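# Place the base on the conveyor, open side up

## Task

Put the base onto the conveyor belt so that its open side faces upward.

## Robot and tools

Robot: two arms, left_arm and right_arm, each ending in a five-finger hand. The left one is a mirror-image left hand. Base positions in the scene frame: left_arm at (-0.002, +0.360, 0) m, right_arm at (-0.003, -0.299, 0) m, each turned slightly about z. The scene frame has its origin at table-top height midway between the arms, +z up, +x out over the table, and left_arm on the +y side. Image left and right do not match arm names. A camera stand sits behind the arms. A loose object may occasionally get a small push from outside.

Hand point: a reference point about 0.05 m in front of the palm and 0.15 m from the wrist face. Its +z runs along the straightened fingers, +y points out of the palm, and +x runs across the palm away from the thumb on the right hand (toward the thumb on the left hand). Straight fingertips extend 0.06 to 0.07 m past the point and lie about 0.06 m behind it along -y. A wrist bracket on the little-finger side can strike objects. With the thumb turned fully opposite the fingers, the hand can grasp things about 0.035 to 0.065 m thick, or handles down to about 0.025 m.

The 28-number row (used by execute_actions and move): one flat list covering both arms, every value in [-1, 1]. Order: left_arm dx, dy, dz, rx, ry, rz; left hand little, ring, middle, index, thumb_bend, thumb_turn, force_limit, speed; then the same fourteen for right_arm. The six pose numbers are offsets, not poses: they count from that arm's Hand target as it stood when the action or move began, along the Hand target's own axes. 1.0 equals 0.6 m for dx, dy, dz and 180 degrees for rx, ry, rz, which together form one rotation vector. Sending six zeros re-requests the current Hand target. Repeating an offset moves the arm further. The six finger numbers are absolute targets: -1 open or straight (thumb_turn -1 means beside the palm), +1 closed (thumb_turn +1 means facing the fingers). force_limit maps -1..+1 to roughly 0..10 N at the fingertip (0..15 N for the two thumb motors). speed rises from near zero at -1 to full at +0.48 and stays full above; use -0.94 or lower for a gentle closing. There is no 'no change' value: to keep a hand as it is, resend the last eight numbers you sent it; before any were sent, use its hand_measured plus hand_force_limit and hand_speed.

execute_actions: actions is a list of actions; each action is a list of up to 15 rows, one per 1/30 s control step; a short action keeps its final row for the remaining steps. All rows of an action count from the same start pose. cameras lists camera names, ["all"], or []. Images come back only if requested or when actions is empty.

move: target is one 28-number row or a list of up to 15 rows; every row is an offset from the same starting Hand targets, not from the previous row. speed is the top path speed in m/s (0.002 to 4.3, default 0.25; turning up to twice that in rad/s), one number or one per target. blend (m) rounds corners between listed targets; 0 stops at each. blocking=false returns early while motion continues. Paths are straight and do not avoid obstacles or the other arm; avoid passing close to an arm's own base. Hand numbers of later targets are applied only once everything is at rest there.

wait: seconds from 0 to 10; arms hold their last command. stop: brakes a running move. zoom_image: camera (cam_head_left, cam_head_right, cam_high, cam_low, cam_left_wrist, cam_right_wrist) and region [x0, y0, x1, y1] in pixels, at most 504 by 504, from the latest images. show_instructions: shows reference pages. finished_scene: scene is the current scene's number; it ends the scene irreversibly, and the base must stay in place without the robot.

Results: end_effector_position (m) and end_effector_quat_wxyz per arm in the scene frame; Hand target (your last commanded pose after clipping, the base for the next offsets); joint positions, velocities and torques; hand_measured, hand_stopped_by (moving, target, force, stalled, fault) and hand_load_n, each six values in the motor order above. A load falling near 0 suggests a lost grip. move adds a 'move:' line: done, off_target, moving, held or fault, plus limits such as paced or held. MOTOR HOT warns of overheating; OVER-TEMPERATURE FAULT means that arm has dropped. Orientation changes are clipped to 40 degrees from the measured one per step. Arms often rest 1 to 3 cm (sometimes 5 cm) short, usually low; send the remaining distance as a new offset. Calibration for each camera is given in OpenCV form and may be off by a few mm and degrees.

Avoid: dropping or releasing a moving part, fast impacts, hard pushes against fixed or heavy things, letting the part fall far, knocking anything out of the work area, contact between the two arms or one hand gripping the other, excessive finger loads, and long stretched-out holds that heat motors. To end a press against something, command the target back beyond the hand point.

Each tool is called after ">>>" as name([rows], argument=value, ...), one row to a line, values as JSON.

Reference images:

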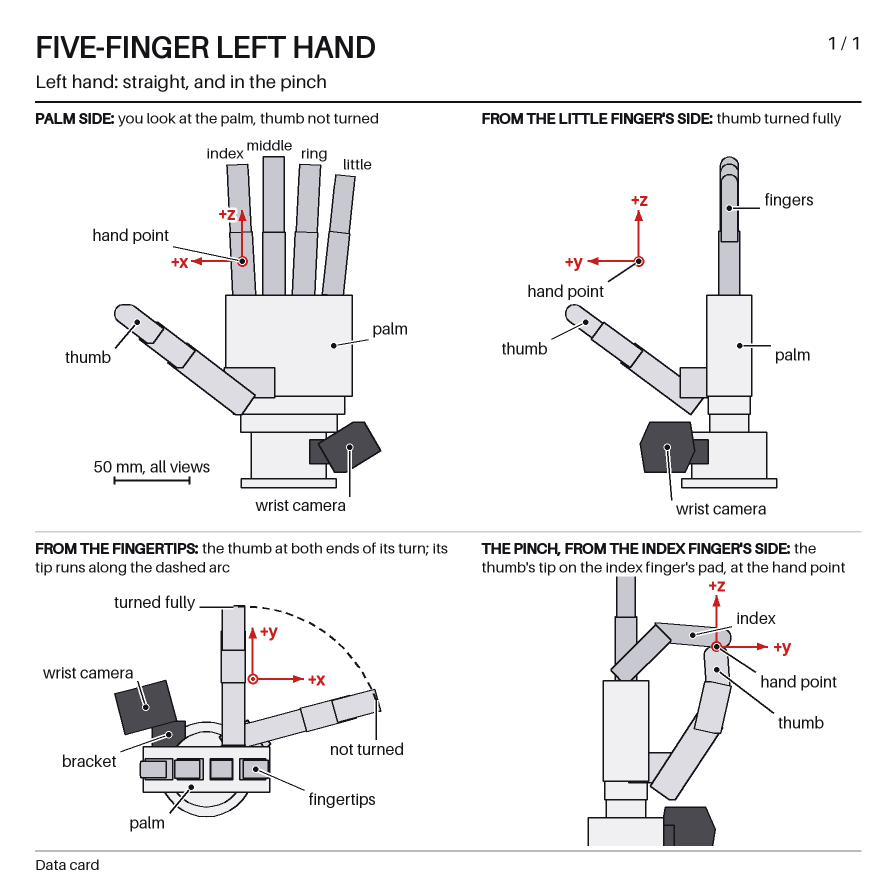

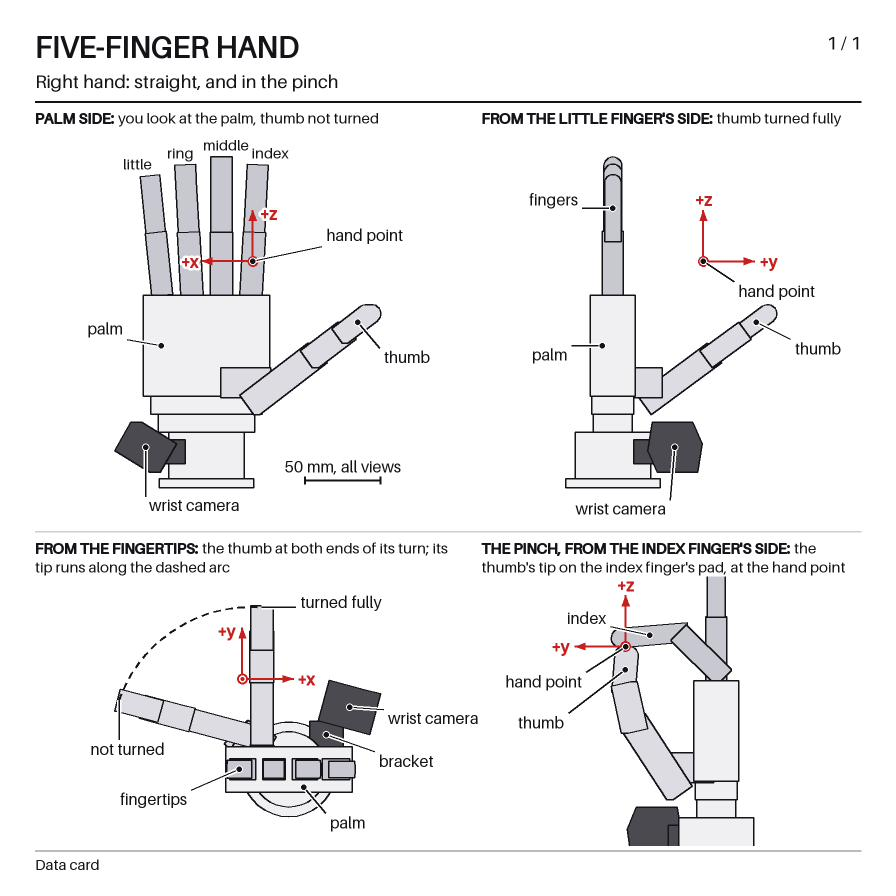

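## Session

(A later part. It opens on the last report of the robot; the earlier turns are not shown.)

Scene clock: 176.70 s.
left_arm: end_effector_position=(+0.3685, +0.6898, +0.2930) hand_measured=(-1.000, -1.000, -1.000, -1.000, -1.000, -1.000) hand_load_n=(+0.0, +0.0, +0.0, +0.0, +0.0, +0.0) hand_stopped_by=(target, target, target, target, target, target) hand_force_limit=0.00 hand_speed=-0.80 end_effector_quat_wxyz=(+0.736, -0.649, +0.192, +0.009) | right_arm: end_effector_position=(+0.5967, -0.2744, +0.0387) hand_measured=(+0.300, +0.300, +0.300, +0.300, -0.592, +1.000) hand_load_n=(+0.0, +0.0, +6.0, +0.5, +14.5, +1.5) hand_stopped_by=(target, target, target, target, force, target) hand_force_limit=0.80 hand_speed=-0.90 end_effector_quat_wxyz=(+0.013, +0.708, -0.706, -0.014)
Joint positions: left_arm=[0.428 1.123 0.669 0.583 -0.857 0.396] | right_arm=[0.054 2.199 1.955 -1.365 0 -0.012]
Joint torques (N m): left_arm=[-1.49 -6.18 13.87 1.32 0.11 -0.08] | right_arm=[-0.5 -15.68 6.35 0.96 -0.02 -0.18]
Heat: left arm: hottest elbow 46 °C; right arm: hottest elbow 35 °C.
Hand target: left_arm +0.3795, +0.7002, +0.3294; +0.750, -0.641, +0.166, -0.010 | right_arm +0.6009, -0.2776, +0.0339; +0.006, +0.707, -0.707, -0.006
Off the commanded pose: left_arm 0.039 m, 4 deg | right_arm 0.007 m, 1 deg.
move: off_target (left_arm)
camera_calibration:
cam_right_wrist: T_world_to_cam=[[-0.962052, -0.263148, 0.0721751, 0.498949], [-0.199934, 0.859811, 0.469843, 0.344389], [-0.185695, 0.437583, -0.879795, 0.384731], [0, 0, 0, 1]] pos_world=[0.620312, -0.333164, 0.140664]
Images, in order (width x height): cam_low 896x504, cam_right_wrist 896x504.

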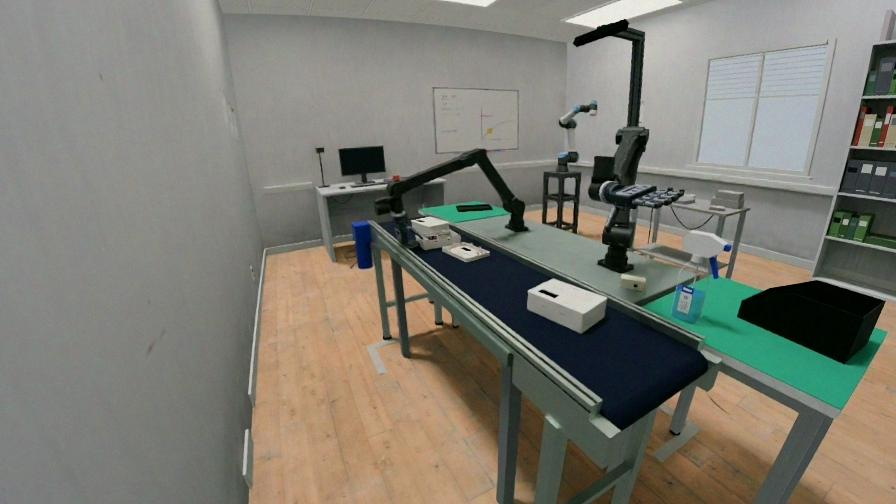

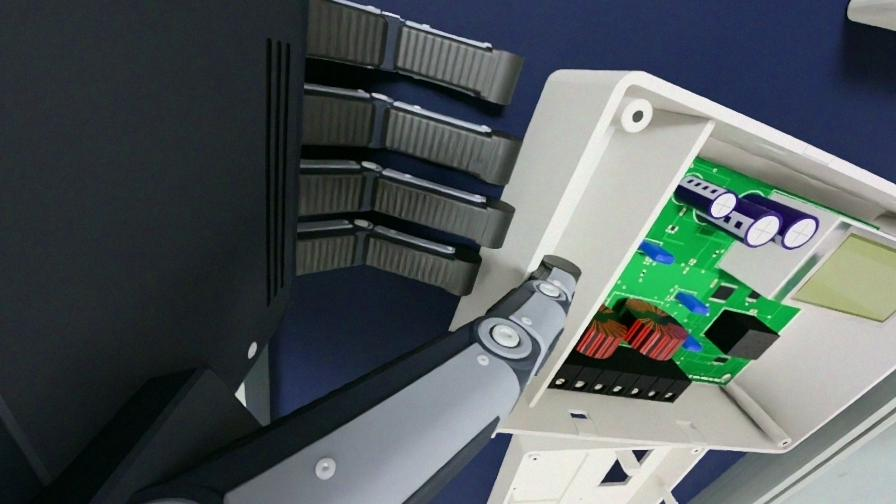

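>>> move([
  [0, 0, 0, 0, 0, 0, -1, -1, -1, -1, -1, -1, 0, -0.8, 0, 0, -0.005, 0, 0, 0, 0.3, 0.3, 0.3, 0.3, -0.8, 1, 0.8, -0.8],
], speed=[0.03], cameras=["cam_right_wrist"])

Scene clock: 182.73 s.
left_arm: end_effector_position=(+0.3685, +0.6898, +0.2930) hand_measured=(-1.000, -1.000, -1.000, -1.000, -1.000, -1.000) hand_load_n=(+0.0, +0.0, +0.0, +0.0, +0.0, -0.5) hand_stopped_by=(target, target, target, target, target, target) hand_force_limit=0.00 hand_speed=-0.80 end_effector_quat_wxyz=(+0.736, -0.649, +0.192, +0.009) | right_arm: end_effector_position=(+0.5979, -0.2743, +0.0384) hand_measured=(+0.300, +0.300, +0.300, +0.300, -0.800, +1.000) hand_load_n=(+0.0, -0.5, +0.0, +0.0, +0.0, +0.0) hand_stopped_by=(target, target, target, target, target, target) hand_force_limit=0.80 hand_speed=-0.80 end_effector_quat_wxyz=(+0.013, +0.704, -0.710, -0.012)
Joint positions: left_arm=[0.428 1.123 0.669 0.583 -0.857 0.396] | right_arm=[0.054 2.199 1.955 -1.362 0.003 0.001]
Joint torques (N m): left_arm=[-1.49 -6.18 13.87 1.32 0.12 -0.08] | right_arm=[-0.44 -15.85 6.69 0.58 -0.02 -0.18]
Heat: left arm: hottest elbow 46 °C; right arm: hottest elbow 34 °C.
Hand target: left_arm +0.3795, +0.7002, +0.3294; +0.750, -0.641, +0.166, -0.010 | right_arm +0.6009, -0.2776, +0.0369; +0.006, +0.707, -0.707, -0.006
Off the commanded pose: left_arm 0.039 m, 4 deg | right_arm 0.005 m, 1 deg.
move: off_target (left_arm)
camera_calibration:
cam_right_wrist: T_world_to_cam=[[-0.96539, -0.251203, 0.0701403, 0.505507], [-0.190902, 0.863826, 0.466219, 0.340542], [-0.177705, 0.436693, -0.881884, 0.379638], [0, 0, 0, 1]] pos_world=[0.620485, -0.33297, 0.140573]
Images, in order (width x height): cam_right_wrist 896x504.

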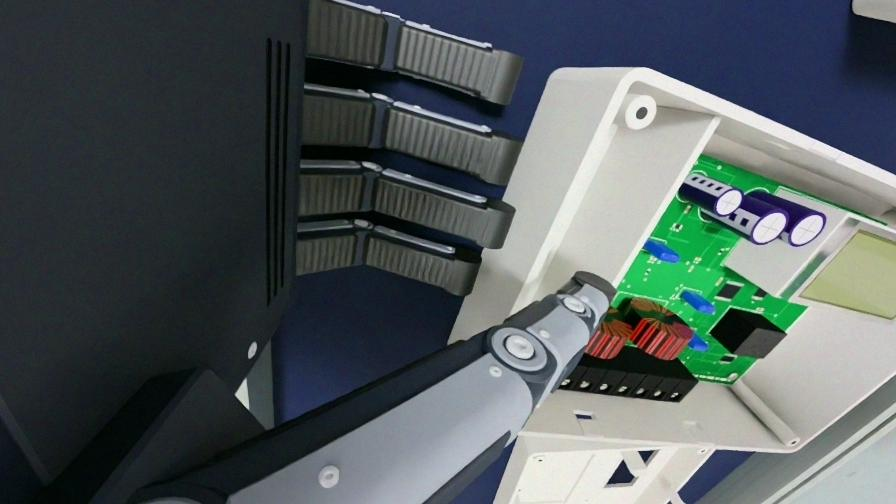

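Released smoothly; raise the hand (backing off slightly from the wall).

>>> move([
  [0, 0, 0, 0, 0, 0, -1, -1, -1, -1, -1, -1, 0, -0.8, 0, -0.008, -0.03, 0, 0, 0, 0.3, 0.3, 0.3, 0.3, -0.8, 1, 0.8, -0.8],
  [0, 0, 0, 0, 0, 0, -1, -1, -1, -1, -1, -1, 0, -0.8, 0, -0.008, -0.17, 0, 0, 0, 0.3, 0.3, 0.3, 0.3, -0.8, 1, 0.8, -0.8],
], speed=[0.05, 0.12], cameras=["cam_right_wrist", "cam_low", "cam_high"])

>>> zoom_image(camera="cam_low", region=[390, 200, 490, 270])

>>> zoom_image(camera="cam_high", region=[200, 240, 480, 440])

Scene clock: 189.03 s.
left_arm: end_effector_position=(+0.3685, +0.6898, +0.2930) hand_measured=(-1.000, -1.000, -1.000, -1.000, -1.000, -1.000) hand_load_n=(+0.0, +0.0, +0.0, +0.0, +0.0, +0.0) hand_stopped_by=(target, target, target, target, target, target) hand_force_limit=0.00 hand_speed=-0.80 end_effector_quat_wxyz=(+0.736, -0.649, +0.192, +0.009) | right_arm: end_effector_position=(+0.5912, -0.2748, +0.1119) hand_measured=(+0.300, +0.300, +0.300, +0.300, -0.800, +1.000) hand_load_n=(+0.0, +0.0, +0.0, +0.5, -0.5, +0.0) hand_stopped_by=(target, target, target, target, target, target) hand_force_limit=0.80 hand_speed=-0.80 end_effector_quat_wxyz=(+0.031, +0.704, -0.709, -0.027)
Joint positions: left_arm=[0.428 1.123 0.669 0.583 -0.857 0.396] | right_arm=[0.054 2.183 2.111 -1.582 0.006 0.001]
Joint torques (N m): left_arm=[-1.44 -6.24 13.86 1.32 0.12 -0.08] | right_arm=[-0.44 -16.26 12.48 -0.47 0 -0.17]
Heat: left arm: hottest elbow 46 °C; right arm: hottest elbow 34 °C.
Hand target: left_arm +0.3795, +0.7002, +0.3294; +0.750, -0.641, +0.166, -0.010 | right_arm +0.6076, -0.2775, +0.1388; +0.006, +0.707, -0.707, -0.006
Off the commanded pose: left_arm 0.039 m, 4 deg | right_arm 0.032 m, 4 deg.
move: off_target (left_arm, right_arm)
camera_calibration:
cam_right_wrist: T_world_to_cam=[[-0.960895, -0.251162, 0.11661, 0.485896], [-0.168772, 0.865042, 0.47246, 0.291917], [-0.219537, 0.434304, -0.873604, 0.466679], [0, 0, 0, 1]] pos_world=[0.618616, -0.333162, 0.213113]
Images, in order (width x height): cam_high 896x504, cam_low 896x504, cam_right_wrist 896x504.

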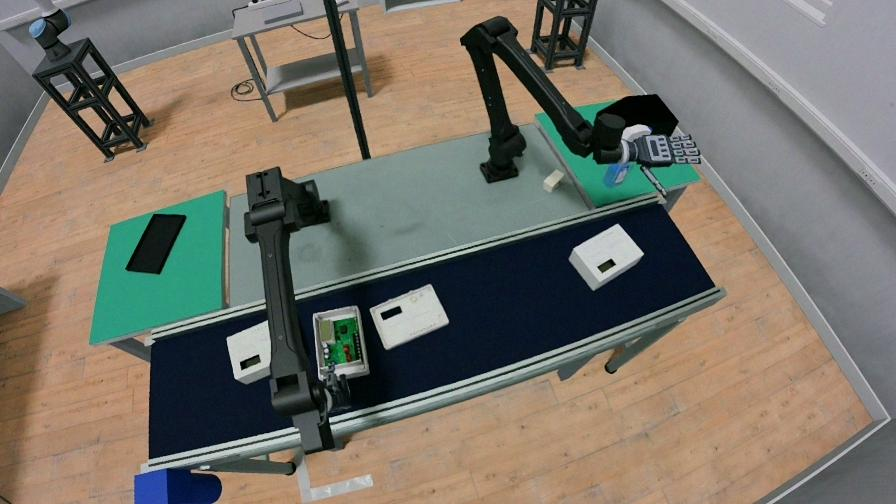

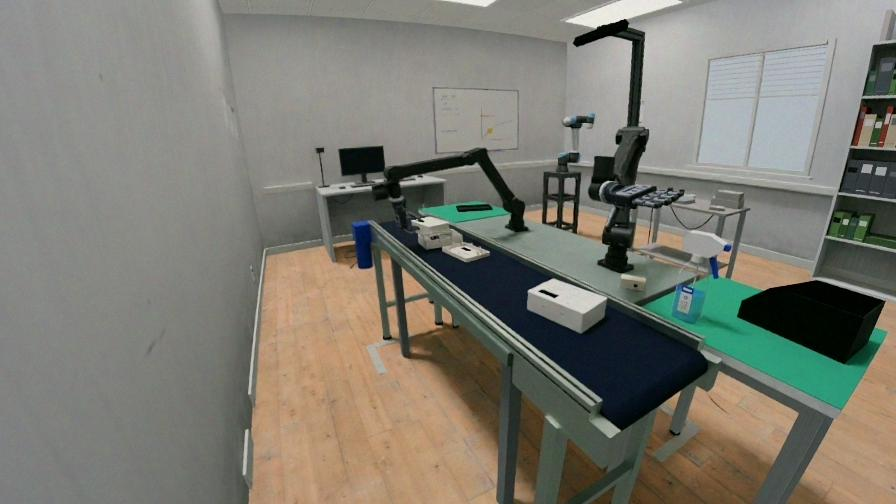

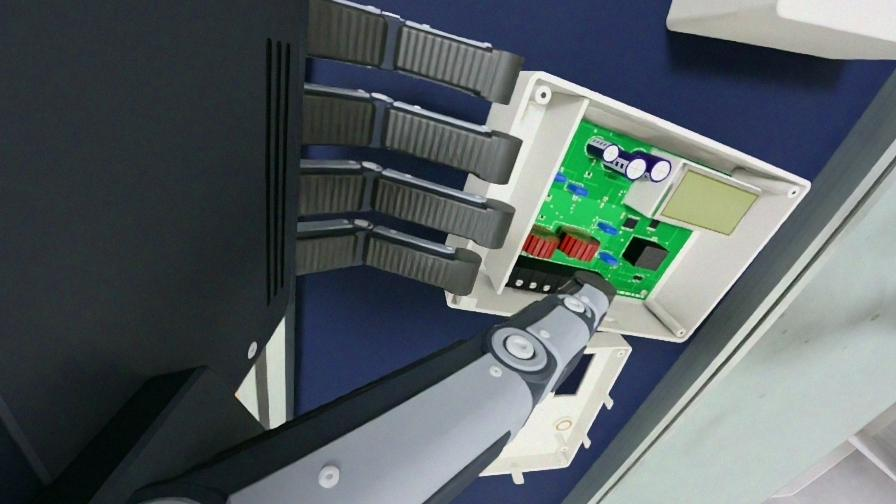

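Scaled by 5.040 from the camera's 896x504 image, which has a finer 1280x720 frame.

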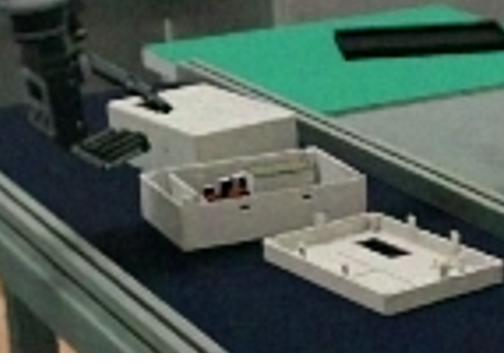

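Scaled by 1.800 from the camera's 896x504 image, which has a finer 1280x720 frame.

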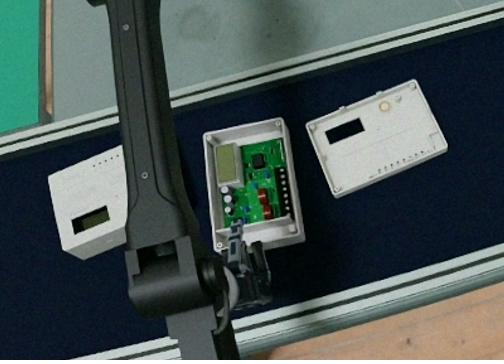

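>>> zoom_image(camera="cam_low", region=[405, 215, 465, 257])

Scaled by 8.400 from the camera's 896x504 image, which has a finer 1280x720 frame.

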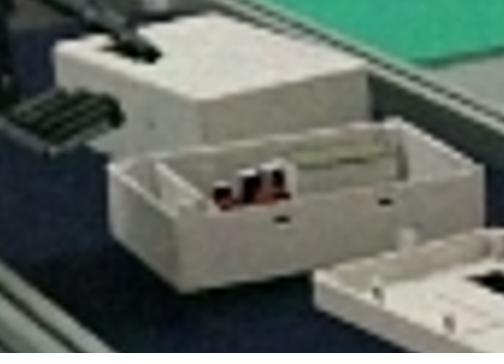

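>>> finished_scene(scene=3)

The scene is finished: the task was done.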